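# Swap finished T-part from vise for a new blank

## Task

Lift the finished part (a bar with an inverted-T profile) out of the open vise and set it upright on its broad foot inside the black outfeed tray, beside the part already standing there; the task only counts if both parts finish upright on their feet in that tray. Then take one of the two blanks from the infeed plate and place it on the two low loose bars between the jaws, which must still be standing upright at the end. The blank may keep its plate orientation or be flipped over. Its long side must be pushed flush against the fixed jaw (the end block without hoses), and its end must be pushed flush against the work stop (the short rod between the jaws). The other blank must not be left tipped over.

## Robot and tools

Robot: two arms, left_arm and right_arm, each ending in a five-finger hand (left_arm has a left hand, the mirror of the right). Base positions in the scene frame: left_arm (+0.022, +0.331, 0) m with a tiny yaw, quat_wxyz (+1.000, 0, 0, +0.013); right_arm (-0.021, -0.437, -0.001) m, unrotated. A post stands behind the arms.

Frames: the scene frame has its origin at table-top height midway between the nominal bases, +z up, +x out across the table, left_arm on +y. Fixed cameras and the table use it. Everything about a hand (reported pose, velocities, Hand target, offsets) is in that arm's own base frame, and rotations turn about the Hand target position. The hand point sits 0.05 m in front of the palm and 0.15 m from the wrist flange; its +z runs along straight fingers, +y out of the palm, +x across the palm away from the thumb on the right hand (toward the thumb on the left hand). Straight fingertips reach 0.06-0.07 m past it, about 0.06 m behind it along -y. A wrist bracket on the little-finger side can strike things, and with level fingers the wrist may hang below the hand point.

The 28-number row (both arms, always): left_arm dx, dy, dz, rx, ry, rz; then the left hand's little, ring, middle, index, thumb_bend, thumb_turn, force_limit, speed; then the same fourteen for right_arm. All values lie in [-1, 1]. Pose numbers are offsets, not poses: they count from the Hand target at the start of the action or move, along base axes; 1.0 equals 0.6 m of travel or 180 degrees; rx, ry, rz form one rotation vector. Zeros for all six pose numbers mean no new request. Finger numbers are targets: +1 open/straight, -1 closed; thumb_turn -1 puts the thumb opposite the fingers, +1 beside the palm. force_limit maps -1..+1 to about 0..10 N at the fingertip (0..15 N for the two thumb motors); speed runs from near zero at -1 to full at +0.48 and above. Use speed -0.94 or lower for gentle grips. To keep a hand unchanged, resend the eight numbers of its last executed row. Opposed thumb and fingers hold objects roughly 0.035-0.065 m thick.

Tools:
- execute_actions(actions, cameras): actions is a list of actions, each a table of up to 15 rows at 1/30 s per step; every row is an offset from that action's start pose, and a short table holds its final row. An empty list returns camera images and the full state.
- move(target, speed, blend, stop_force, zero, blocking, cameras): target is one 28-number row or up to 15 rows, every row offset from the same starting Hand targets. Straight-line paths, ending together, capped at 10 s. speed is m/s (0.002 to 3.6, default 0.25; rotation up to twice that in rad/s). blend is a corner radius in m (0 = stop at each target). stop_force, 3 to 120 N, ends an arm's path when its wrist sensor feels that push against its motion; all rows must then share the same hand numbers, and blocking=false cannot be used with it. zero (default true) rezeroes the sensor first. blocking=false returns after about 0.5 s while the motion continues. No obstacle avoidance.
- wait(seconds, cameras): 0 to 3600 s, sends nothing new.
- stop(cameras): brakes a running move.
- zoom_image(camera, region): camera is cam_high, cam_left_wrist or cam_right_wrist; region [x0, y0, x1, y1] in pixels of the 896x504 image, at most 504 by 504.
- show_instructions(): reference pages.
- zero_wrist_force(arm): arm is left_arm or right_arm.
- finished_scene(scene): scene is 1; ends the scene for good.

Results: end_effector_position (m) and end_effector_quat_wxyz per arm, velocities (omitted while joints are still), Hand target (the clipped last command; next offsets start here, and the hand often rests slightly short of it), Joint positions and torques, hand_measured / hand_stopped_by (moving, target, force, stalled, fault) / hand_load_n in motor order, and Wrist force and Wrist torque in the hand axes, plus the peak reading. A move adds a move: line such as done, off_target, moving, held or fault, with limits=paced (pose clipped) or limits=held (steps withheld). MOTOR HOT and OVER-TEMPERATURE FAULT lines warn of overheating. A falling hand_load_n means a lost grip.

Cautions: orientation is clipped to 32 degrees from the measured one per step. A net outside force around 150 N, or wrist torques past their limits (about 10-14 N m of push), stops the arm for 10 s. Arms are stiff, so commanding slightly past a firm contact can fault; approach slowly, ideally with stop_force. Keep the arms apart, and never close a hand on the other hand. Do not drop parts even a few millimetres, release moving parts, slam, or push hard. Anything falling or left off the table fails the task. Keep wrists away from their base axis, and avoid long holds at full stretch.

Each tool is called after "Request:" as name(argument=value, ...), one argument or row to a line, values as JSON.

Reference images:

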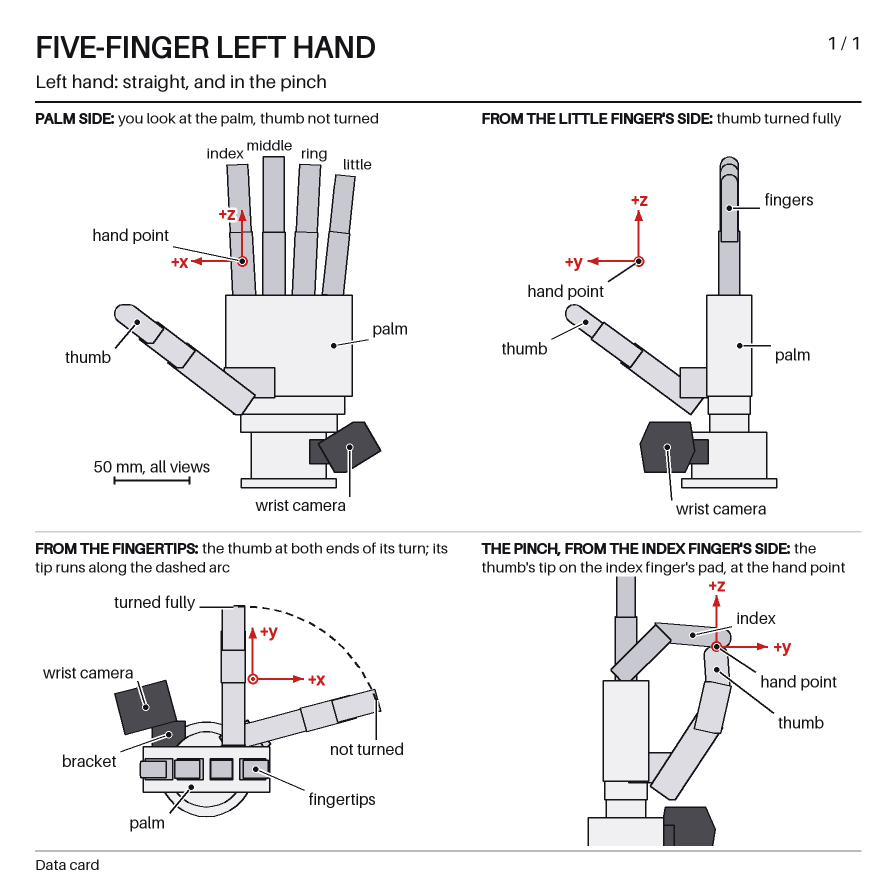

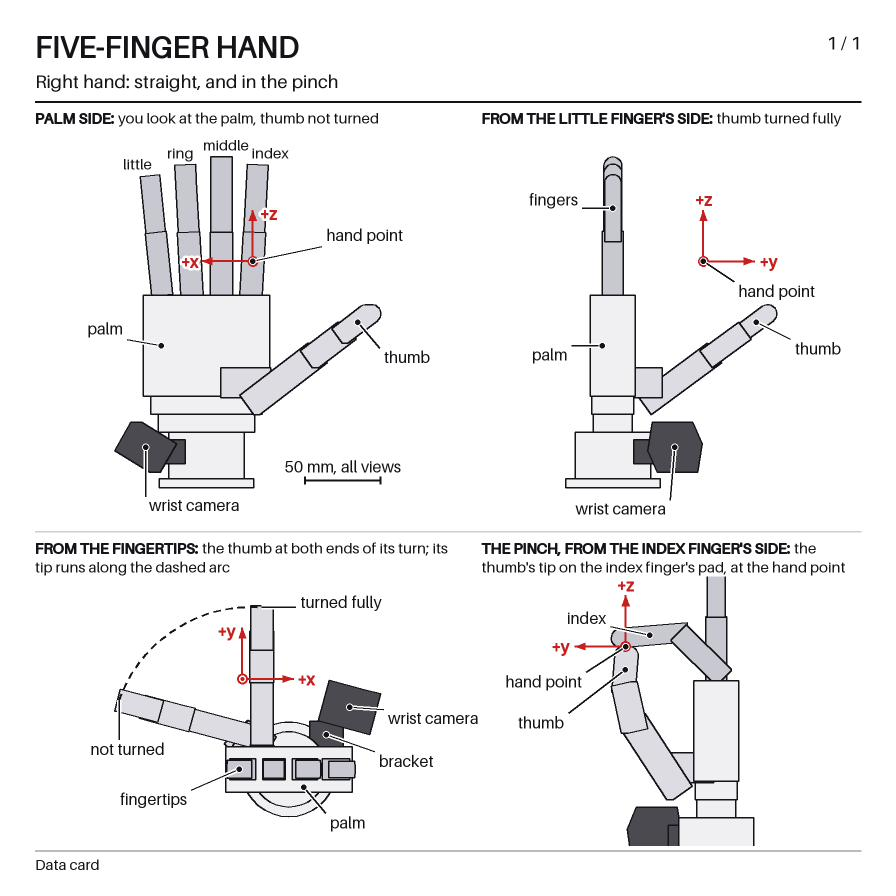

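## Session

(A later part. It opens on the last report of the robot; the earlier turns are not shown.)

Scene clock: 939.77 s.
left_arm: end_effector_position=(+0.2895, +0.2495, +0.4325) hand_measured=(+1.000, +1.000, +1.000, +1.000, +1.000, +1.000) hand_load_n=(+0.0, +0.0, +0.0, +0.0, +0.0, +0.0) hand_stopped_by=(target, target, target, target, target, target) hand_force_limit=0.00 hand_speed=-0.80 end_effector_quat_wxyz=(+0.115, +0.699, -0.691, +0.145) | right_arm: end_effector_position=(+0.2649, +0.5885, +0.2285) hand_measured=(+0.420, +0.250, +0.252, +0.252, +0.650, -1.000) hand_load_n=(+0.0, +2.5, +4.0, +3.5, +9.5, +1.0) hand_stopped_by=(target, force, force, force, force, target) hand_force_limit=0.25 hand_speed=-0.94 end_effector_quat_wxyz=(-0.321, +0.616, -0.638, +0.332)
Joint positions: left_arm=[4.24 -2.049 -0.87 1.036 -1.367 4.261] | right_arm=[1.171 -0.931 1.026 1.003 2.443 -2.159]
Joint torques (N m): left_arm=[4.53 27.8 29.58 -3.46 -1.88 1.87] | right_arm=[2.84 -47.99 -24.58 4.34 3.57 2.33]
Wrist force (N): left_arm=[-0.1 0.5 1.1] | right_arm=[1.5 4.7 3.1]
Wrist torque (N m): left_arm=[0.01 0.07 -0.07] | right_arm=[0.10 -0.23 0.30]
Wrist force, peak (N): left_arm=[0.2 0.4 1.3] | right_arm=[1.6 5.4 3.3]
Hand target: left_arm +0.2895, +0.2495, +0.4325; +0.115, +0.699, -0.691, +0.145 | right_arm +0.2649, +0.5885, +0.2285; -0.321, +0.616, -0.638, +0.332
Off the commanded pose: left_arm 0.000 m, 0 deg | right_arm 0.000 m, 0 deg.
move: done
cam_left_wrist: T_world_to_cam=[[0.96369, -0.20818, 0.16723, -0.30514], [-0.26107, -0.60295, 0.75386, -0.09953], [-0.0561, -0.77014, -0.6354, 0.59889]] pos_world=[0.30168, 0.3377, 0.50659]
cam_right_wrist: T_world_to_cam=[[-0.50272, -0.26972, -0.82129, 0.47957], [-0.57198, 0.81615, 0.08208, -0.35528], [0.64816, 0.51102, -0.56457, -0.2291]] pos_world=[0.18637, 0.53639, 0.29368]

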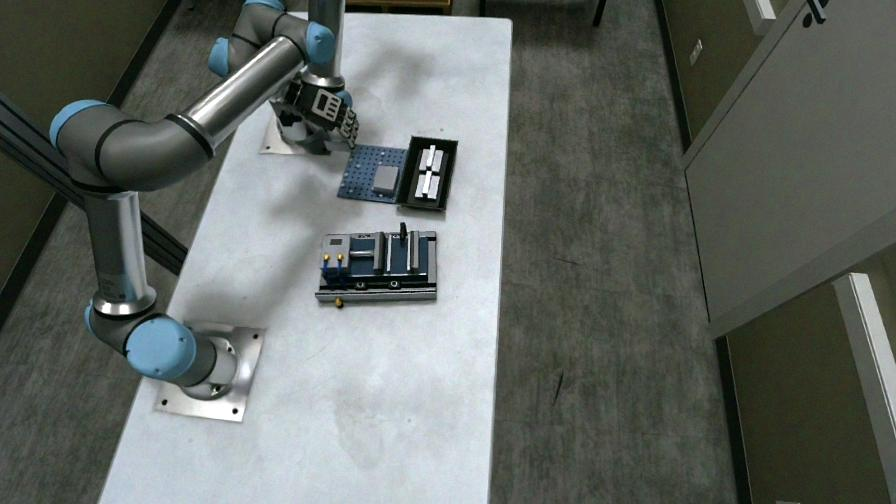

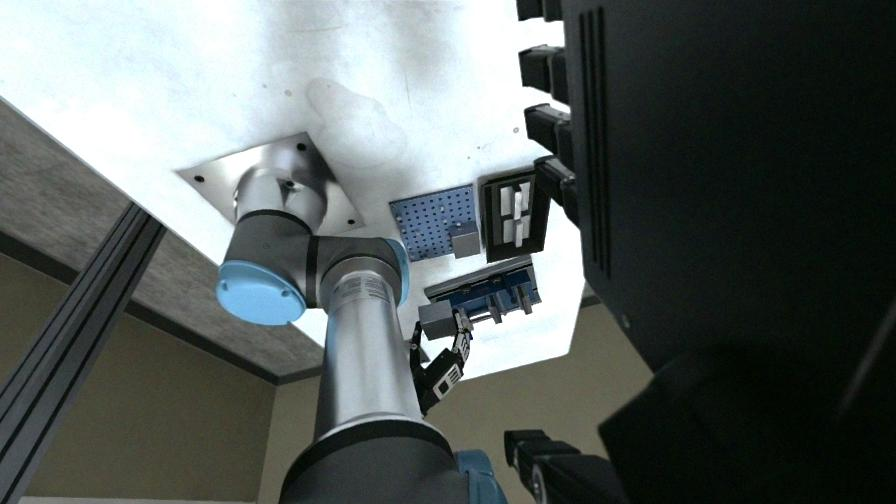

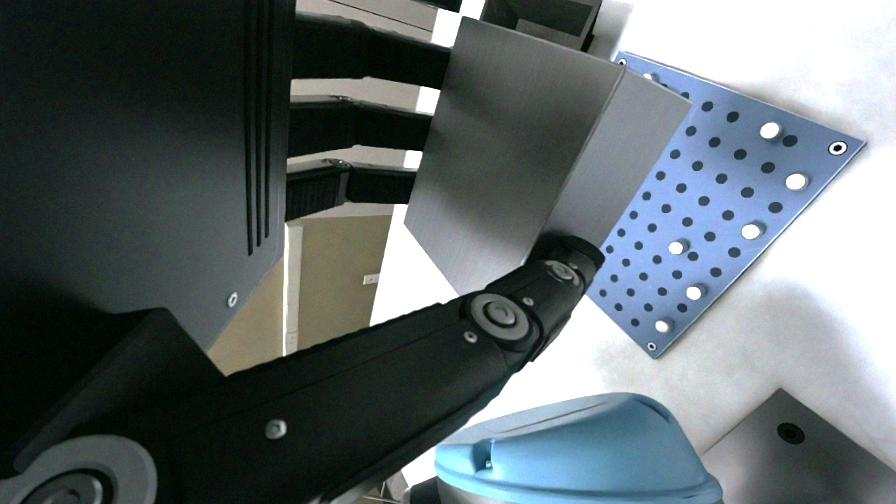

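Request:
move(
  target=[0,0,0,0,0,0,1,1,1,1,1,1,0,-0.8, 0.27,-0.4358,0,0,0,0.0506,0.42,0.05,0.05,0.05,0.35,-1,0.25,-0.94],
  speed=0.12,
  cameras=["cam_right_wrist","cam_high","cam_left_wrist"],
)

Scene clock: 948.70 s.
left_arm: end_effector_position=(+0.2895, +0.2495, +0.4325) hand_measured=(+1.000, +1.000, +1.000, +1.000, +1.000, +1.000) hand_load_n=(+0.0, +0.0, +0.0, +0.0, +0.0, +0.0) hand_stopped_by=(target, target, target, target, target, target) hand_force_limit=0.00 hand_speed=-0.80 end_effector_quat_wxyz=(+0.115, +0.699, -0.691, +0.145) | right_arm: end_effector_position=(+0.4268, +0.3271, +0.2285) hand_measured=(+0.420, +0.250, +0.252, +0.252, +0.650, -1.000) hand_load_n=(+0.0, +2.5, +3.5, +3.5, +9.5, +1.0) hand_stopped_by=(target, force, force, force, force, target) hand_force_limit=0.25 hand_speed=-0.94 end_effector_quat_wxyz=(-0.347, +0.665, -0.587, +0.306)
Joint positions: left_arm=[4.24 -2.049 -0.87 1.036 -1.367 4.261] | right_arm=[0.453 -1.496 1.715 0.417 1.838 -2.949]
Joint torques (N m): left_arm=[3.69 27.97 29.94 -3.71 -1.94 1.61] | right_arm=[-7.39 -34.36 -13.08 -2.86 -0.98 -2.79]
Wrist force (N): left_arm=[0.2 0.5 1.4] | right_arm=[1.5 3.9 3.2]
Wrist torque (N m): left_arm=[-0.02 0.06 -0.06] | right_arm=[-0.01 -0.24 0.44]
Wrist force, peak (N): left_arm=[0.1 0.9 1.2] | right_arm=[1.5 4.8 3.3]
Hand target: left_arm +0.2895, +0.2495, +0.4325; +0.115, +0.699, -0.691, +0.145 | right_arm +0.4269, +0.3270, +0.2285; -0.347, +0.665, -0.587, +0.306
Off the commanded pose: left_arm 0.000 m, 0 deg | right_arm 0.000 m, 0 deg.
move: done
cam_left_wrist: T_world_to_cam=[[0.96369, -0.20818, 0.16723, -0.30514], [-0.26107, -0.60295, 0.75386, -0.09953], [-0.0561, -0.77014, -0.6354, 0.59889]] pos_world=[0.30168, 0.3377, 0.50659]
cam_right_wrist: T_world_to_cam=[[-0.45364, -0.34594, -0.8213, 0.49456], [-0.69395, 0.71534, 0.082, 0.03573], [0.55914, 0.60714, -0.56457, -0.19389]] pos_world=[0.35756, 0.26324, 0.29379]

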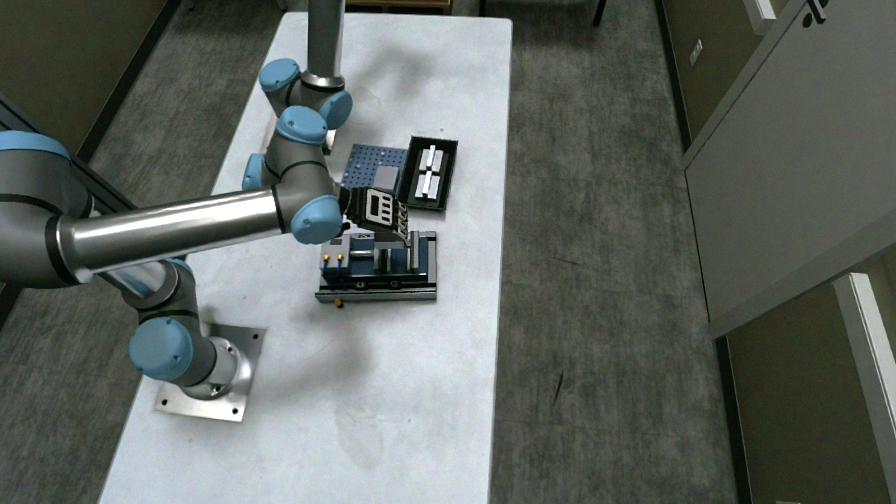

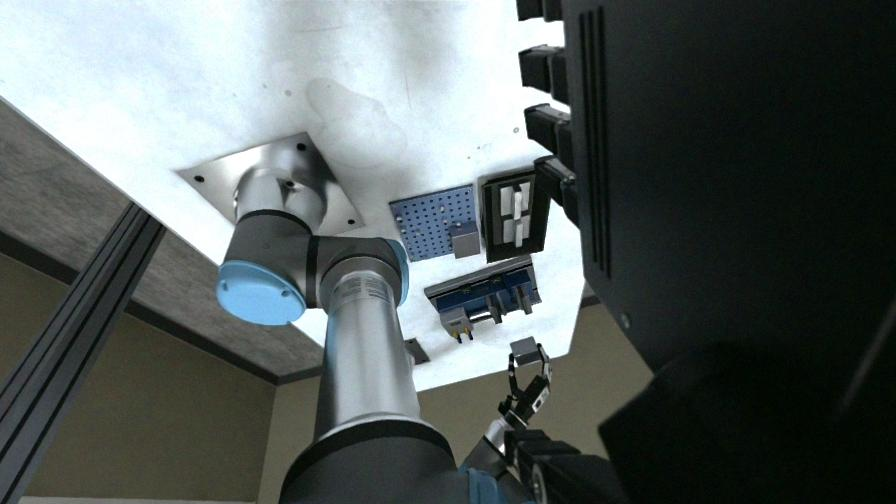

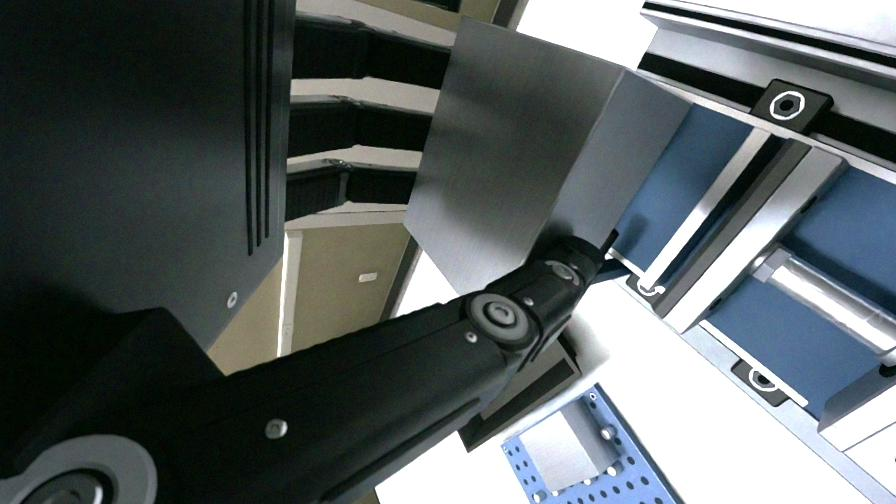

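Request:
move(
  target=[0,0,0,0,0,0,1,1,1,1,1,1,0,-0.8, 0.1417,-0.03,0,0,0,0,0.42,0.05,0.05,0.05,0.35,-1,0.25,-0.94],
  speed=0.1,
  cameras=["cam_right_wrist","cam_left_wrist"],
)

Request:
zoom_image(
  camera="cam_right_wrist",
  region=[550, 0, 896, 346],
)

Scene clock: 957.33 s.
left_arm: end_effector_position=(+0.2895, +0.2495, +0.4325) hand_measured=(+1.000, +1.000, +1.000, +1.000, +1.000, +1.000) hand_load_n=(+0.0, +0.0, +0.0, +0.0, +0.0, +0.0) hand_stopped_by=(target, target, target, target, target, target) hand_force_limit=0.00 hand_speed=-0.80 end_effector_quat_wxyz=(+0.115, +0.699, -0.691, +0.145) | right_arm: end_effector_position=(+0.5118, +0.3090, +0.2285) hand_measured=(+0.420, +0.250, +0.252, +0.252, +0.650, -1.000) hand_load_n=(+0.0, +2.0, +4.0, +3.5, +9.5, +1.5) hand_stopped_by=(target, force, force, force, force, target) hand_force_limit=0.25 hand_speed=-0.94 end_effector_quat_wxyz=(-0.347, +0.665, -0.587, +0.306)
Joint positions: left_arm=[4.24 -2.049 -0.87 1.036 -1.367 4.261] | right_arm=[0.325 -1.373 1.571 0.421 1.735 -3.025]
Joint torques (N m): left_arm=[3.08 27.66 29.11 -3.6 -1.82 1.46] | right_arm=[-7.23 -17.61 -26.86 2.44 -1.12 -2.7]
Wrist force (N): left_arm=[0.2 0.6 0.9] | right_arm=[1.7 4.0 3.1]
Wrist torque (N m): left_arm=[0.04 0.03 -0.06] | right_arm=[0.03 -0.28 0.45]
Wrist force, peak (N): left_arm=[0.0 0.8 1.1] | right_arm=[1.1 4.6 3.0]
Hand target: left_arm +0.2895, +0.2495, +0.4325; +0.115, +0.699, -0.691, +0.145 | right_arm +0.5119, +0.3090, +0.2285; -0.347, +0.665, -0.587, +0.306
Off the commanded pose: left_arm 0.000 m, 0 deg | right_arm 0.000 m, 0 deg.
move: done
cam_left_wrist: T_world_to_cam=[[0.96369, -0.20818, 0.16723, -0.30514], [-0.26107, -0.60295, 0.75386, -0.09953], [-0.0561, -0.77014, -0.6354, 0.59889]] pos_world=[0.30168, 0.3377, 0.50659]
cam_right_wrist: T_world_to_cam=[[-0.45361, -0.34597, -0.8213, 0.5268], [-0.69398, 0.71532, 0.08196, 0.10762], [0.55914, 0.60714, -0.56457, -0.23037]] pos_world=[0.44246, 0.24514, 0.29379]
Images, in order (width x height): cam_left_wrist 896x504, cam_right_wrist 896x504.

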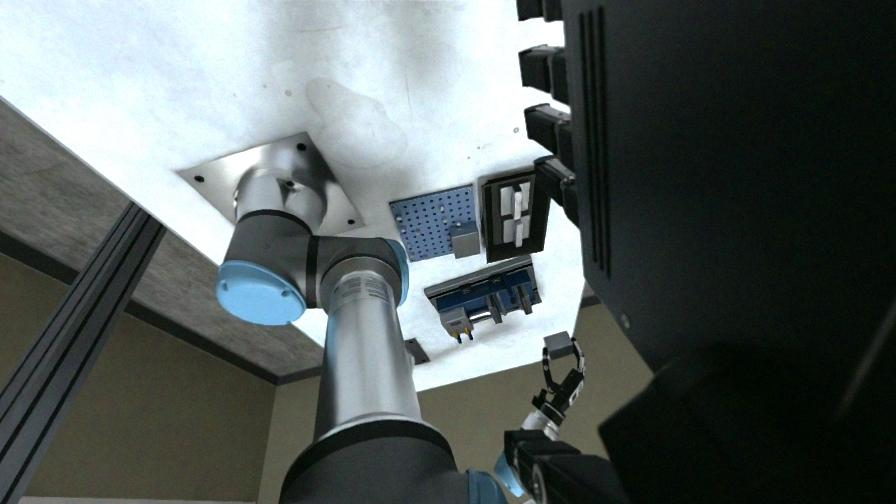

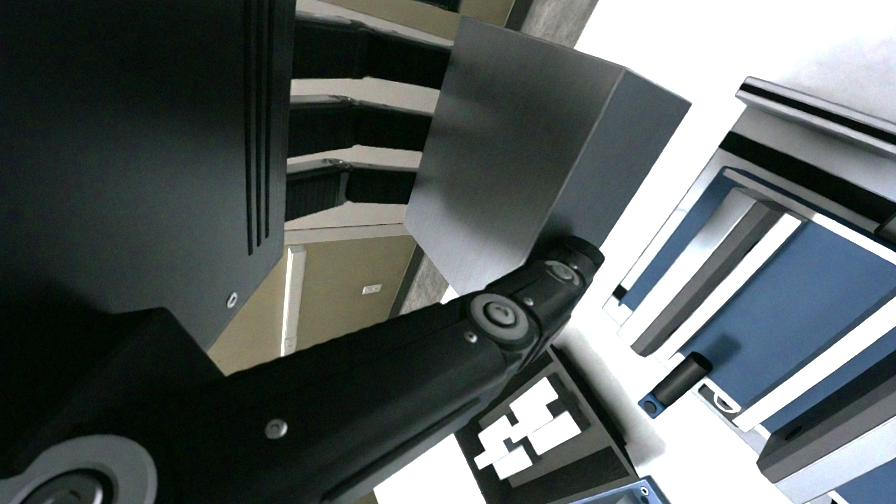

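Scaled by 1.457.

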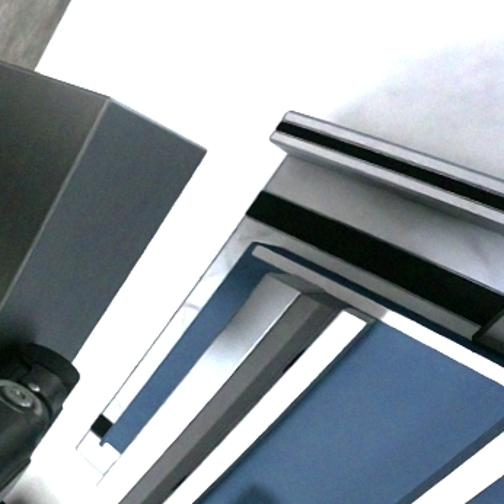

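Request:
zoom_image(
  camera="cam_right_wrist",
  region=[600, 60, 896, 240],
)

Request:
zoom_image(
  camera="cam_right_wrist",
  region=[590, 280, 896, 504],
)

Scaled by 1.703.

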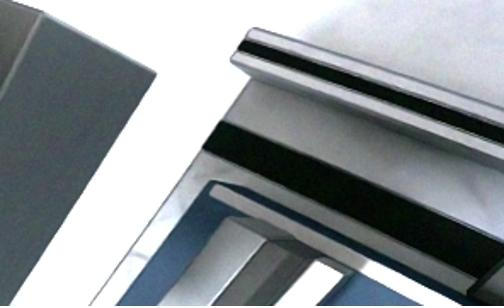

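Scaled by 1.647.

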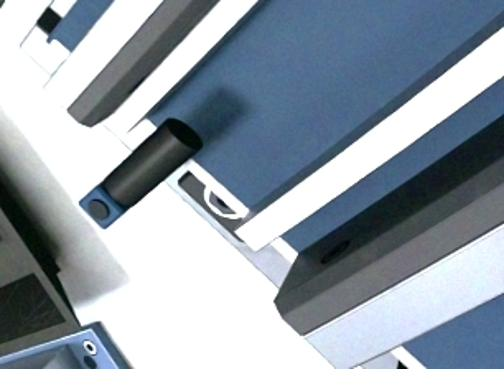

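Request:
zoom_image(
  camera="cam_right_wrist",
  region=[700, 160, 840, 260],
)

Request:
zoom_image(
  camera="cam_right_wrist",
  region=[600, 300, 760, 430],
)

Request:
zoom_image(
  camera="cam_right_wrist",
  region=[730, 340, 896, 504],
)

Scaled by 3.600.

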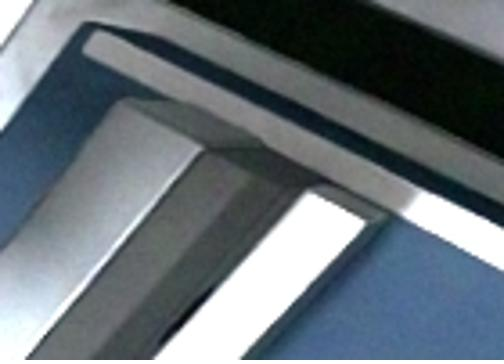

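Scaled by 3.150.

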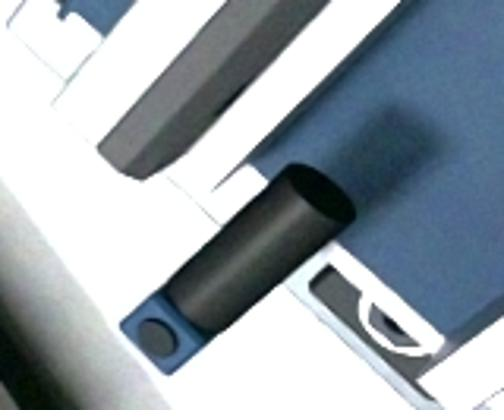

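Scaled by 3.036.

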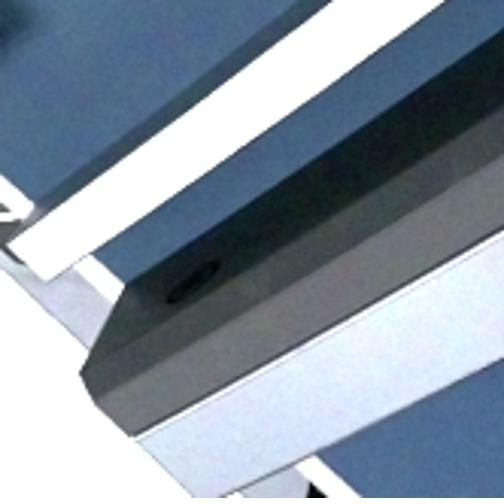

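Request:
move(
  target=[
    [0,0,0,0,0,0,1,1,1,1,1,1,0,-0.8, -0.1353,0.0148,0,0,0,0,0.42,0.05,0.05,0.05,0.35,-1,0.25,-0.94],
    [0,0,0,0,0,0,1,1,1,1,1,1,0,-0.8, -0.1353,0.0148,-0.1225,0,0,0,0.42,0.05,0.05,0.05,0.35,-1,0.25,-0.94],
  ],
  speed=0.1,
  blend=[0.02, 0],
  cameras=["cam_right_wrist","cam_left_wrist"],
)

Request:
zoom_image(
  camera="cam_right_wrist",
  region=[550, 40, 896, 386],
)

Scene clock: 1053.70 s.
left_arm: end_effector_position=(+0.2895, +0.2495, +0.4325) hand_measured=(+1.000, +1.000, +1.000, +1.000, +1.000, +1.000) hand_load_n=(+0.0, +0.5, +0.0, +0.0, +0.0, +0.5) hand_stopped_by=(target, target, target, target, target, target) hand_force_limit=0.00 hand_speed=-0.80 end_effector_quat_wxyz=(+0.115, +0.699, -0.691, +0.145) | right_arm: end_effector_position=(+0.4307, +0.3179, +0.1551) hand_measured=(+0.420, +0.250, +0.252, +0.252, +0.650, -1.000) hand_load_n=(+0.0, +2.0, +4.0, +3.5, +9.5, +1.5) hand_stopped_by=(target, force, force, force, force, target) hand_force_limit=0.25 hand_speed=-0.94 end_effector_quat_wxyz=(-0.347, +0.665, -0.587, +0.306)
Joint positions: left_arm=[4.24 -2.049 -0.87 1.036 -1.367 4.261] | right_arm=[0.424 -1.452 1.862 0.221 1.816 -2.966]
Joint torques (N m): left_arm=[2.34 28.48 28.67 -3.57 -1.83 1.27] | right_arm=[8.06 -12.84 -11.34 -2.76 0.25 -1.11]
Wrist force (N): left_arm=[0.2 0.4 0.8] | right_arm=[1.8 4.0 3.2]
Wrist torque (N m): left_arm=[0.01 0.02 -0.05] | right_arm=[-0.02 -0.28 0.29]
Wrist force, peak (N): left_arm=[-0.1 0.6 1.3] | right_arm=[1.7 4.9 3.6]
Hand target: left_arm +0.2895, +0.2495, +0.4325; +0.115, +0.699, -0.691, +0.145 | right_arm +0.4307, +0.3179, +0.1550; -0.347, +0.665, -0.587, +0.306
Off the commanded pose: left_arm 0.000 m, 0 deg | right_arm 0.000 m, 0 deg.
move: done
cam_left_wrist: T_world_to_cam=[[0.96369, -0.20818, 0.16723, -0.30514], [-0.26107, -0.60295, 0.75386, -0.09953], [-0.0561, -0.77014, -0.6354, 0.59889]] pos_world=[0.30168, 0.3377, 0.50659]
cam_right_wrist: T_world_to_cam=[[-0.45364, -0.34594, -0.8213, 0.43273], [-0.69395, 0.71534, 0.082, 0.05097], [0.55914, 0.60714, -0.56457, -0.23192]] pos_world=[0.36136, 0.25404, 0.22029]
Images, in order (width x height): cam_left_wrist 896x504, cam_right_wrist 896x504.

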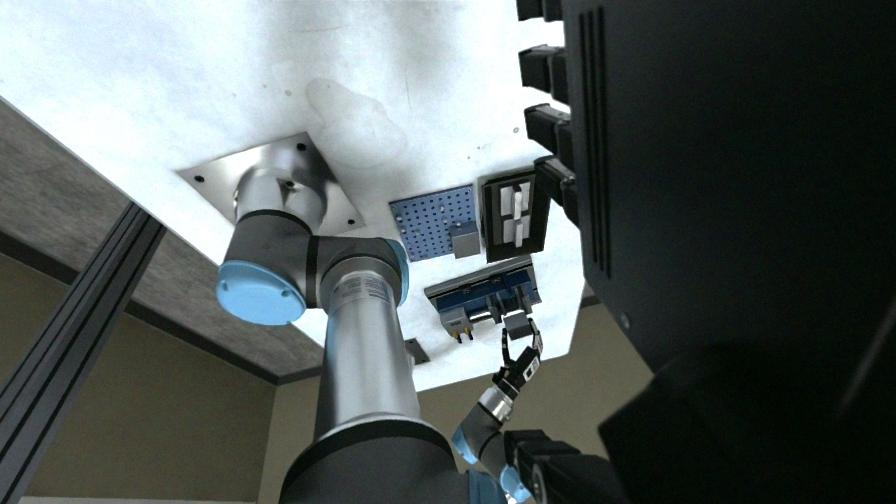

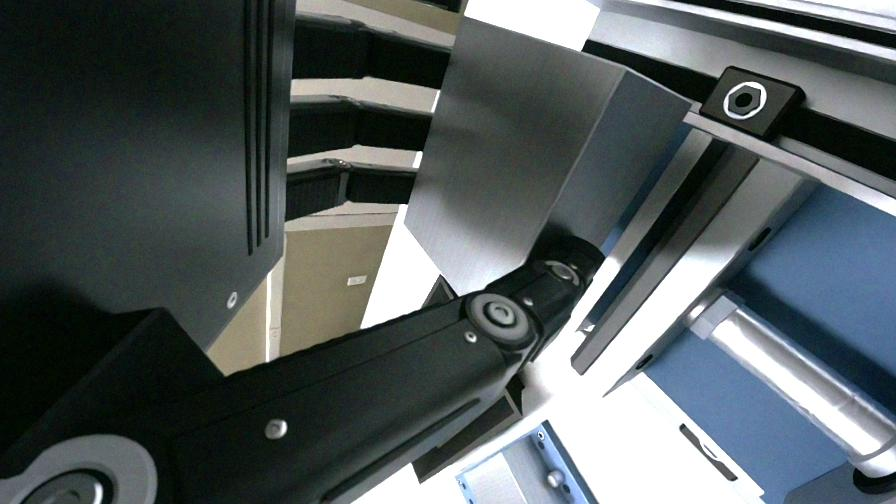

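Scaled by 1.457.

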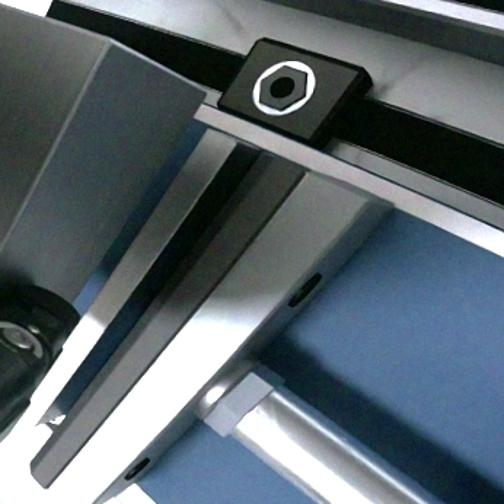

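Request:
move(
  target=[0,0,0,0,0,0,1,1,1,1,1,1,0,-0.8, 0,0,-0.0275,0,0,0,0.42,0.05,0.05,0.05,0.35,-1,0.25,-0.94],
  speed=0.03,
  stop_force=8,
  cameras=["cam_right_wrist"],
)

Request:
zoom_image(
  camera="cam_right_wrist",
  region=[550, 60, 850, 360],
)

Scene clock: 1067.10 s.
left_arm: end_effector_position=(+0.2895, +0.2495, +0.4325) hand_measured=(+1.000, +1.000, +1.000, +1.000, +1.000, +1.000) hand_load_n=(+0.0, +0.0, +0.0, +0.0, +0.0, +0.0) hand_stopped_by=(target, target, target, target, target, target) hand_force_limit=0.00 hand_speed=-0.80 end_effector_quat_wxyz=(+0.115, +0.699, -0.691, +0.145) | right_arm: end_effector_position=(+0.4307, +0.3179, +0.1385) hand_measured=(+0.420, +0.250, +0.252, +0.252, +0.650, -1.000) hand_load_n=(+0.0, +2.5, +4.0, +3.5, +9.5, +1.0) hand_stopped_by=(target, force, force, force, force, target) hand_force_limit=0.25 hand_speed=-0.94 end_effector_quat_wxyz=(-0.347, +0.665, -0.587, +0.306)
Joint positions: left_arm=[4.24 -2.049 -0.87 1.036 -1.367 4.261] | right_arm=[0.424 -1.435 1.889 0.177 1.815 -2.966]
Joint torques (N m): left_arm=[2.18 27.73 28.08 -3.62 -1.76 1.24] | right_arm=[7.38 -13.24 -11.13 -2.9 -0.68 -1.82]
Wrist force (N): left_arm=[0.3 0.5 1.1] | right_arm=[1.7 3.9 3.0]
Wrist torque (N m): left_arm=[0.01 0.03 -0.05] | right_arm=[-0.01 -0.26 0.28]
Wrist force, peak (N): left_arm=[0.1 0.6 1.3] | right_arm=[1.8 4.2 3.4]
Hand target: left_arm +0.2895, +0.2495, +0.4325; +0.115, +0.699, -0.691, +0.145 | right_arm +0.4307, +0.3179, +0.1385; -0.347, +0.665, -0.587, +0.306
Off the commanded pose: left_arm 0.000 m, 0 deg | right_arm 0.000 m, 0 deg.
move: done
cam_right_wrist: T_world_to_cam=[[-0.45361, -0.34597, -0.8213, 0.41918], [-0.69398, 0.71532, 0.08196, 0.05235], [0.55914, 0.60714, -0.56457, -0.24124]] pos_world=[0.36136, 0.25404, 0.20378]

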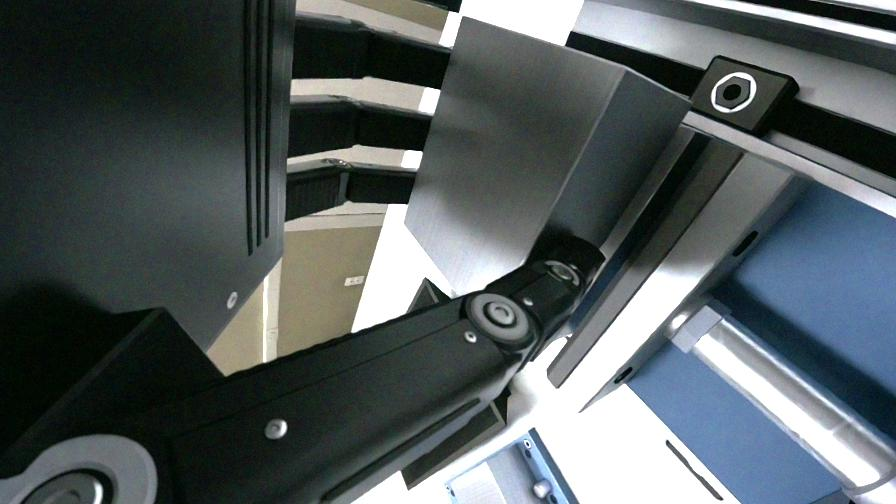

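Scaled by 1.680.

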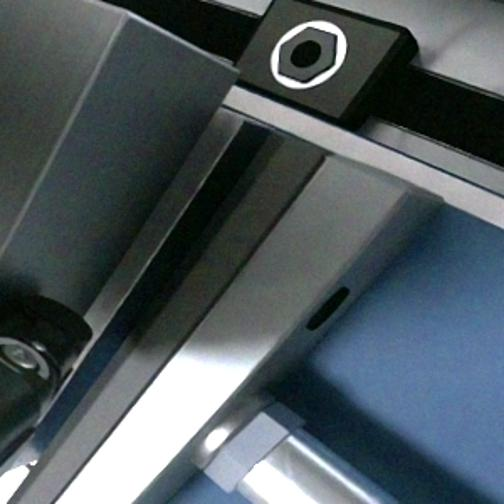

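Request:
move(
  target=[0,0,0,0,0,0,1,1,1,1,1,1,0,-0.8, -0.0012,0,-0.0242,0,0,0,0.42,0.05,0.05,0.05,0.35,-1,0.25,-0.94],
  speed=0.01,
  stop_force=4,
  cameras=["cam_right_wrist","cam_left_wrist"],
)

Request:
zoom_image(
  camera="cam_right_wrist",
  region=[500, 60, 800, 360],
)

Scene clock: 1080.40 s.
left_arm: end_effector_position=(+0.2895, +0.2495, +0.4325) hand_measured=(+1.000, +1.000, +1.000, +1.000, +1.000, +1.000) hand_load_n=(+0.0, +0.0, +0.0, +0.0, +0.0, +0.0) hand_stopped_by=(target, target, target, target, target, target) hand_force_limit=0.00 hand_speed=-0.80 end_effector_quat_wxyz=(+0.115, +0.699, -0.691, +0.145) | right_arm: end_effector_position=(+0.4300, +0.3179, +0.1240) hand_measured=(+0.420, +0.250, +0.252, +0.252, +0.650, -1.000) hand_load_n=(-0.5, +2.0, +3.5, +3.5, +9.5, +1.0) hand_stopped_by=(target, force, force, force, force, target) hand_force_limit=0.25 hand_speed=-0.94 end_effector_quat_wxyz=(-0.347, +0.665, -0.587, +0.306)
Joint positions: left_arm=[4.24 -2.049 -0.87 1.036 -1.367 4.261] | right_arm=[0.425 -1.42 1.913 0.138 1.816 -2.965]
Joint torques (N m): left_arm=[2.03 27.77 28.72 -3.54 -2.01 1.15] | right_arm=[7.78 -13.48 -10.42 -2.85 2.29 2.36]
Wrist force (N): left_arm=[-0.1 0.4 0.9] | right_arm=[1.9 3.8 3.3]
Wrist torque (N m): left_arm=[0.01 0.08 -0.07] | right_arm=[-0.05 -0.30 0.30]
Wrist force, peak (N): left_arm=[0.2 0.4 1.5] | right_arm=[1.7 4.2 3.3]
Hand target: left_arm +0.2895, +0.2495, +0.4325; +0.115, +0.699, -0.691, +0.145 | right_arm +0.4300, +0.3179, +0.1240; -0.347, +0.665, -0.587, +0.306
Off the commanded pose: left_arm 0.000 m, 0 deg | right_arm 0.000 m, 0 deg.
move: done
cam_left_wrist: T_world_to_cam=[[0.96369, -0.20818, 0.16723, -0.30514], [-0.26107, -0.60295, 0.75386, -0.09953], [-0.0561, -0.77014, -0.6354, 0.59889]] pos_world=[0.30168, 0.3377, 0.50659]
cam_right_wrist: T_world_to_cam=[[-0.45361, -0.34597, -0.8213, 0.40687], [-0.69398, 0.71532, 0.08196, 0.05306], [0.55914, 0.60714, -0.56457, -0.24909]] pos_world=[0.36066, 0.25404, 0.18918]
Images, in order (width x height): cam_left_wrist 896x504, cam_right_wrist 896x504.

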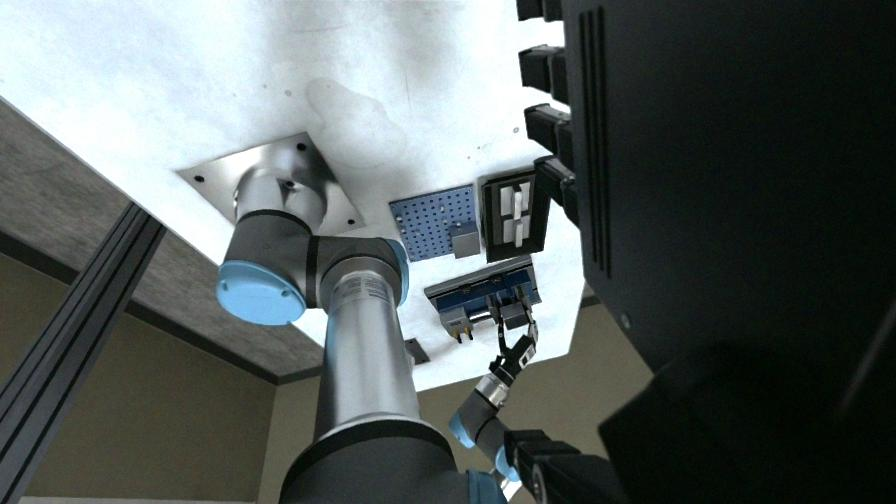

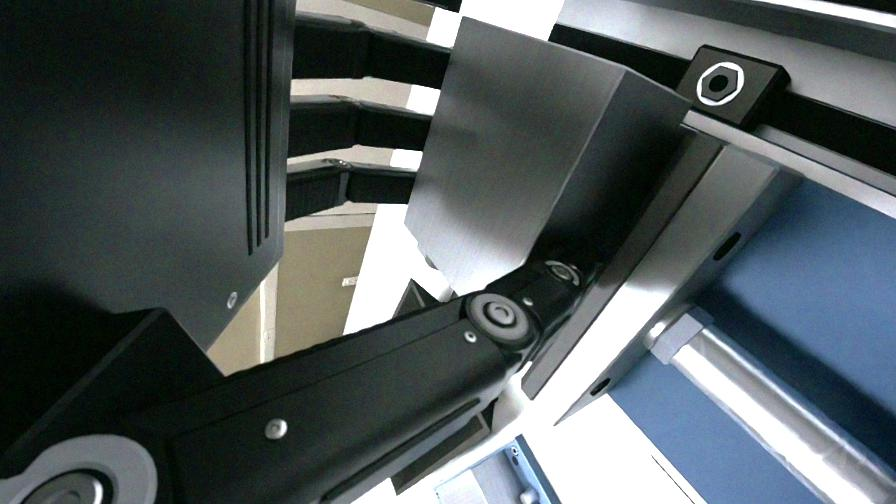

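Scaled by 1.680.

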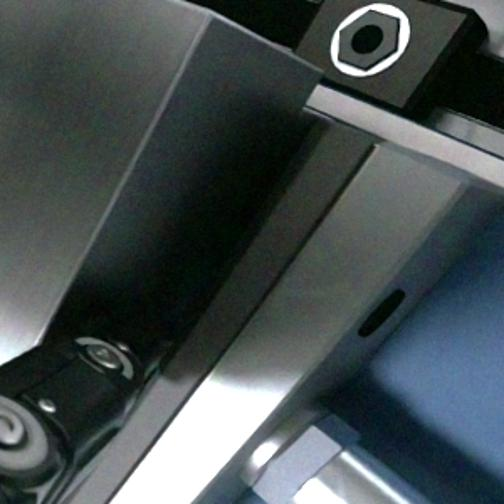

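Request:
move(
  target=[0,0,0,0,0,0,1,1,1,1,1,1,0,-0.8, 0,0,-0.02,0,0,0,0.42,0.05,0.05,0.05,0.35,-1,0.25,-0.94],
  speed=0.004,
  stop_force=3,
  cameras=["cam_right_wrist"],
)

Scene clock: 1088.83 s.
left_arm: end_effector_position=(+0.2895, +0.2495, +0.4325) hand_measured=(+1.000, +1.000, +1.000, +1.000, +1.000, +1.000) hand_load_n=(+0.0, +0.0, +0.0, +0.0, +0.0, +0.0) hand_stopped_by=(target, target, target, target, target, target) hand_force_limit=0.00 hand_speed=-0.80 end_effector_quat_wxyz=(+0.115, +0.699, -0.691, +0.145) | right_arm: end_effector_position=(+0.4300, +0.3179, +0.1201) hand_measured=(+0.420, +0.250, +0.252, +0.252, +0.650, -1.000) hand_load_n=(+0.0, +2.0, +3.5, +3.5, +9.5, +1.0) hand_stopped_by=(target, force, force, force, force, target) hand_force_limit=0.25 hand_speed=-0.94 end_effector_quat_wxyz=(-0.347, +0.665, -0.587, +0.306)
Joint positions: left_arm=[4.24 -2.049 -0.87 1.036 -1.367 4.261] | right_arm=[0.425 -1.415 1.919 0.128 1.816 -2.965]
Joint torques (N m): left_arm=[1.54 28.16 27.98 -3.42 -1.84 1.01] | right_arm=[5.96 -33.42 -23.13 2.41 1.08 2.22]
Wrist force (N): left_arm=[0.2 0.4 1.2] | right_arm=[2.1 0.7 -0.1]
Wrist torque (N m): left_arm=[0.00 0.04 -0.05] | right_arm=[-0.01 -0.22 0.22]
Wrist force, peak (N): left_arm=[0.0 0.4 1.3] | right_arm=[1.8 4.1 3.2]
Hand target: left_arm +0.2895, +0.2495, +0.4325; +0.115, +0.699, -0.691, +0.145 | right_arm +0.4300, +0.3179, +0.1201; -0.347, +0.665, -0.587, +0.306 (not the last commanded pose)
Off the commanded pose: left_arm 0.000 m, 0 deg | right_arm 0.008 m, 0 deg.
move: contact (right_arm)
cam_right_wrist: T_world_to_cam=[[-0.45361, -0.34597, -0.8213, 0.40375], [-0.69398, 0.71532, 0.08196, 0.05337], [0.55914, 0.60714, -0.56457, -0.25124]] pos_world=[0.36066, 0.25404, 0.18538]

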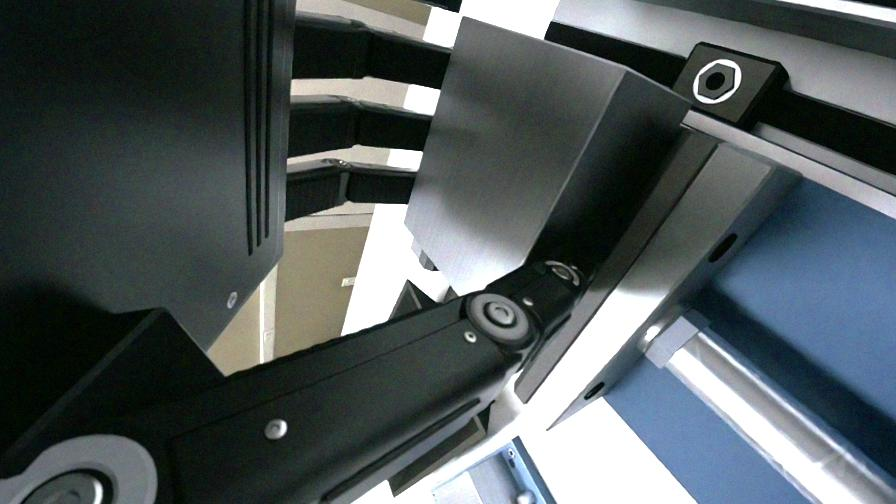

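Request:
move(
  target=[0,0,0,0,0,0,1,1,1,1,1,1,0,-0.8, 0,0,0.003,0,0,0,0.42,0.05,0.05,0.05,0.35,-1,0.25,-0.94],
  speed=0.01,
)

Request:
move(
  target=[0,0,0,0,0,0,1,1,1,1,1,1,0,-0.8, -0.00295,0.0248,0,0,0,0,0.42,0.05,0.05,0.05,0.35,-1,0.25,-0.94],
  speed=0.005,
  stop_force=3,
  cameras=["cam_right_wrist"],
)

Scene clock: 1096.77 s.
left_arm: end_effector_position=(+0.2895, +0.2495, +0.4325) hand_measured=(+1.000, +1.000, +1.000, +1.000, +1.000, +1.000) hand_load_n=(+0.0, +0.0, +0.0, +0.0, -0.5, +0.0) hand_stopped_by=(target, target, target, target, target, target) hand_force_limit=0.00 hand_speed=-0.80 end_effector_quat_wxyz=(+0.115, +0.699, -0.691, +0.145) | right_arm: end_effector_position=(+0.4300, +0.3179, +0.1219) hand_measured=(+0.420, +0.250, +0.252, +0.252, +0.650, -1.000) hand_load_n=(+0.5, +2.0, +3.5, +3.5, +9.5, +1.0) hand_stopped_by=(target, force, force, force, force, target) hand_force_limit=0.25 hand_speed=-0.94 end_effector_quat_wxyz=(-0.347, +0.665, -0.587, +0.306)
Joint positions: left_arm=[4.24 -2.049 -0.87 1.036 -1.367 4.261] | right_arm=[0.425 -1.417 1.916 0.132 1.816 -2.965]
Joint torques (N m): left_arm=[0.2 28.28 27.83 -3.49 -1.74 0.82] | right_arm=[2.95 -35.25 -23.8 2.3 -1.04 1.55]
Wrist force (N): left_arm=[0.1 0.5 0.9] | right_arm=[1.8 4.3 3.2]
Wrist torque (N m): left_arm=[0.02 0.04 -0.07] | right_arm=[0.04 -0.29 0.30]
Wrist force, peak (N): left_arm=[0.0 0.3 1.4] | right_arm=[1.8 4.3 3.2]
Hand target: left_arm +0.2895, +0.2495, +0.4325; +0.115, +0.699, -0.691, +0.145 | right_arm +0.4300, +0.3179, +0.1219; -0.347, +0.665, -0.587, +0.306
Off the commanded pose: left_arm 0.000 m, 0 deg | right_arm 0.000 m, 0 deg.
move: done

Scene clock: 1100.23 s.
left_arm: end_effector_position=(+0.2895, +0.2495, +0.4325) hand_measured=(+1.000, +1.000, +1.000, +1.000, +1.000, +1.000) hand_load_n=(+0.0, +0.0, +0.0, +0.0, +0.0, +0.0) hand_stopped_by=(target, target, target, target, target, target) hand_force_limit=0.00 hand_speed=-0.80 end_effector_quat_wxyz=(+0.115, +0.699, -0.691, +0.145) | right_arm: end_effector_position=(+0.4287, +0.3289, +0.1219) hand_measured=(+0.420, +0.250, +0.252, +0.252, +0.650, -1.000) hand_load_n=(+0.0, +2.5, +4.0, +3.5, +9.0, +1.0) hand_stopped_by=(target, force, force, force, force, target) hand_force_limit=0.25 hand_speed=-0.94 end_effector_quat_wxyz=(-0.347, +0.665, -0.587, +0.306)
Joint positions: left_arm=[4.24 -2.049 -0.87 1.036 -1.367 4.261] | right_arm=[0.455 -1.4 1.896 0.14 1.84 -2.947]
Joint torques (N m): left_arm=[0.88 27.55 27.81 -3.41 -1.73 0.75] | right_arm=[-6.15 -36.15 -11.67 -3.11 -0.94 -2.72]
Wrist force (N): left_arm=[0.0 0.4 1.1] | right_arm=[3.0 4.5 3.3]
Wrist torque (N m): left_arm=[-0.01 0.06 -0.06] | right_arm=[0.05 -0.20 0.26]
Wrist force, peak (N): left_arm=[0.5 0.8 1.1] | right_arm=[5.8 3.2 2.5]
Hand target: left_arm +0.2895, +0.2495, +0.4325; +0.115, +0.699, -0.691, +0.145 | right_arm +0.4287, +0.3289, +0.1219; -0.347, +0.665, -0.587, +0.306 (not the last commanded pose)
Off the commanded pose: left_arm 0.000 m, 0 deg | right_arm 0.004 m, 0 deg.
move: contact (right_arm)
cam_right_wrist: T_world_to_cam=[[-0.45361, -0.34597, -0.8213, 0.40844], [-0.69398, 0.71532, 0.08196, 0.04445], [0.55914, 0.60714, -0.56457, -0.25617]] pos_world=[0.35936, 0.26504, 0.18718]

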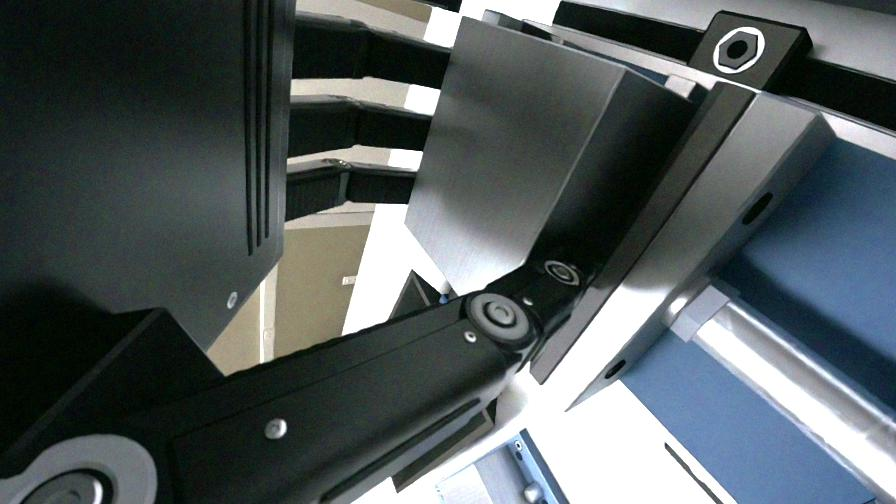

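Request:
move(
  target=[0,0,0,0,0,0,1,1,1,1,1,1,0,-0.8, 0.0132,0.0012,0,0,0,0,0.42,0.05,0.05,0.05,0.35,-1,0.25,-0.94],
  speed=0.004,
  stop_force=3,
  cameras=["cam_right_wrist"],
)

Request:
zoom_image(
  camera="cam_right_wrist",
  region=[420, 0, 760, 300],
)

Scene clock: 1107.53 s.
left_arm: end_effector_position=(+0.2895, +0.2495, +0.4325) hand_measured=(+1.000, +1.000, +1.000, +1.000, +1.000, +1.000) hand_load_n=(+0.0, +0.0, +0.0, +0.0, +0.0, +0.0) hand_stopped_by=(target, target, target, target, target, target) hand_force_limit=0.00 hand_speed=-0.80 end_effector_quat_wxyz=(+0.115, +0.699, -0.691, +0.145) | right_arm: end_effector_position=(+0.4307, +0.3291, +0.1219) hand_measured=(+0.420, +0.250, +0.252, +0.252, +0.650, -1.000) hand_load_n=(+0.0, +1.5, +3.5, +3.5, +9.5, +1.5) hand_stopped_by=(target, force, force, force, force, target) hand_force_limit=0.25 hand_speed=-0.94 end_effector_quat_wxyz=(-0.347, +0.665, -0.587, +0.306)
Joint positions: left_arm=[4.24 -2.049 -0.87 1.036 -1.367 4.261] | right_arm=[0.453 -1.396 1.892 0.14 1.839 -2.948]
Joint torques (N m): left_arm=[-0.41 27.85 26.93 -3.43 -1.77 0.67] | right_arm=[7.7 -36.32 -11.7 -1.21 1.7 1.95]
Wrist force (N): left_arm=[0.1 0.4 1.1] | right_arm=[2.4 4.9 2.5]
Wrist torque (N m): left_arm=[0.00 0.04 -0.06] | right_arm=[-0.04 -0.14 0.47]
Wrist force, peak (N): left_arm=[0.4 0.6 1.3] | right_arm=[2.6 5.3 3.9]
Hand target: left_arm +0.2895, +0.2495, +0.4325; +0.115, +0.699, -0.691, +0.145 | right_arm +0.4307, +0.3291, +0.1219; -0.347, +0.665, -0.587, +0.306 (not the last commanded pose)
Off the commanded pose: left_arm 0.000 m, 0 deg | right_arm 0.006 m, 0 deg.
move: contact (right_arm)
cam_right_wrist: T_world_to_cam=[[-0.45364, -0.34594, -0.8213, 0.40942], [-0.69395, 0.71534, 0.082, 0.04568], [0.55914, 0.60714, -0.56457, -0.25741]] pos_world=[0.36136, 0.26524, 0.18718]

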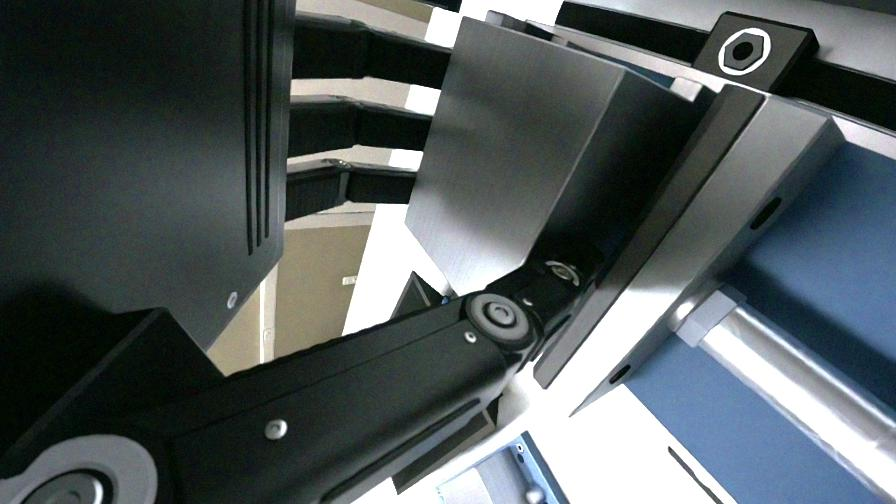

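Scaled by 1.482.

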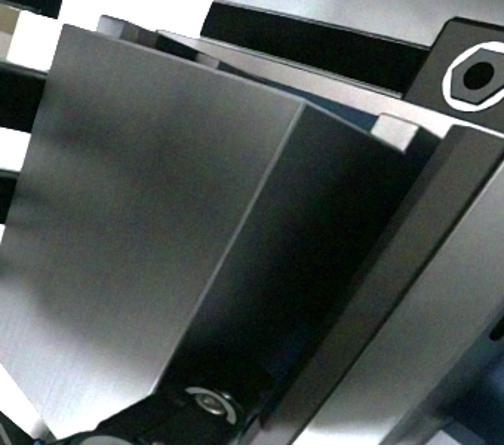

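Request:
move(
  target=[0,0,0,0,0,0,1,1,1,1,1,1,0,-0.8, 0,0,-0.008,0,0,0,0.42,0.05,0.05,0.05,0.35,-1,0.25,-0.94],
  speed=0.003,
  stop_force=3.5,
  cameras=["cam_right_wrist"],
)

Scene clock: 1118.53 s.
left_arm: end_effector_position=(+0.2895, +0.2495, +0.4325) hand_measured=(+1.000, +1.000, +1.000, +1.000, +1.000, +1.000) hand_load_n=(+0.0, +0.0, +0.0, +0.0, +0.0, +0.0) hand_stopped_by=(target, target, target, target, target, target) hand_force_limit=0.00 hand_speed=-0.80 end_effector_quat_wxyz=(+0.115, +0.699, -0.691, +0.145) | right_arm: end_effector_position=(+0.4307, +0.3291, +0.1202) hand_measured=(+0.420, +0.250, +0.252, +0.252, +0.650, -1.000) hand_load_n=(+0.0, +1.0, +3.0, +3.5, +10.0, +1.5) hand_stopped_by=(target, force, force, force, force, target) hand_force_limit=0.25 hand_speed=-0.94 end_effector_quat_wxyz=(-0.347, +0.665, -0.587, +0.306)
Joint positions: left_arm=[4.24 -2.049 -0.87 1.036 -1.367 4.261] | right_arm=[0.453 -1.394 1.894 0.136 1.839 -2.948]
Joint torques (N m): left_arm=[0.19 27.85 26.65 -3.33 -1.73 0.43] | right_arm=[7.28 -31.85 -23.43 2.22 1.69 1.98]
Wrist force (N): left_arm=[-0.2 0.4 1.2] | right_arm=[2.5 1.9 -0.2]
Wrist torque (N m): left_arm=[-0.01 0.08 -0.07] | right_arm=[-0.06 -0.10 0.40]
Wrist force, peak (N): left_arm=[0.3 0.6 1.3] | right_arm=[2.4 5.3 3.0]
Hand target: left_arm +0.2895, +0.2495, +0.4325; +0.115, +0.699, -0.691, +0.145 | right_arm +0.4307, +0.3291, +0.1203; -0.347, +0.665, -0.587, +0.306 (not the last commanded pose)
Off the commanded pose: left_arm 0.000 m, 0 deg | right_arm 0.003 m, 0 deg.
move: contact (right_arm)
cam_right_wrist: T_world_to_cam=[[-0.45371, -0.34602, -0.82123, 0.40806], [-0.69399, 0.7153, 0.08203, 0.04583], [0.55904, 0.60714, -0.56467, -0.25832]] pos_world=[0.36136, 0.26524, 0.18549]

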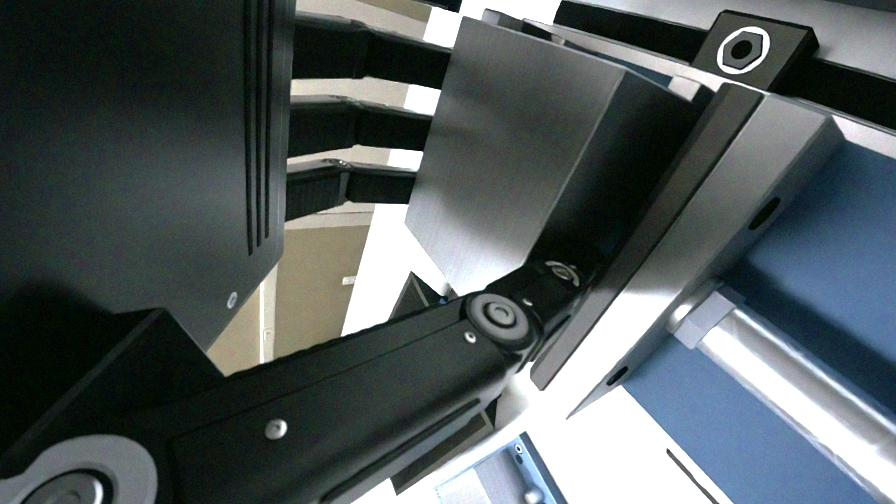

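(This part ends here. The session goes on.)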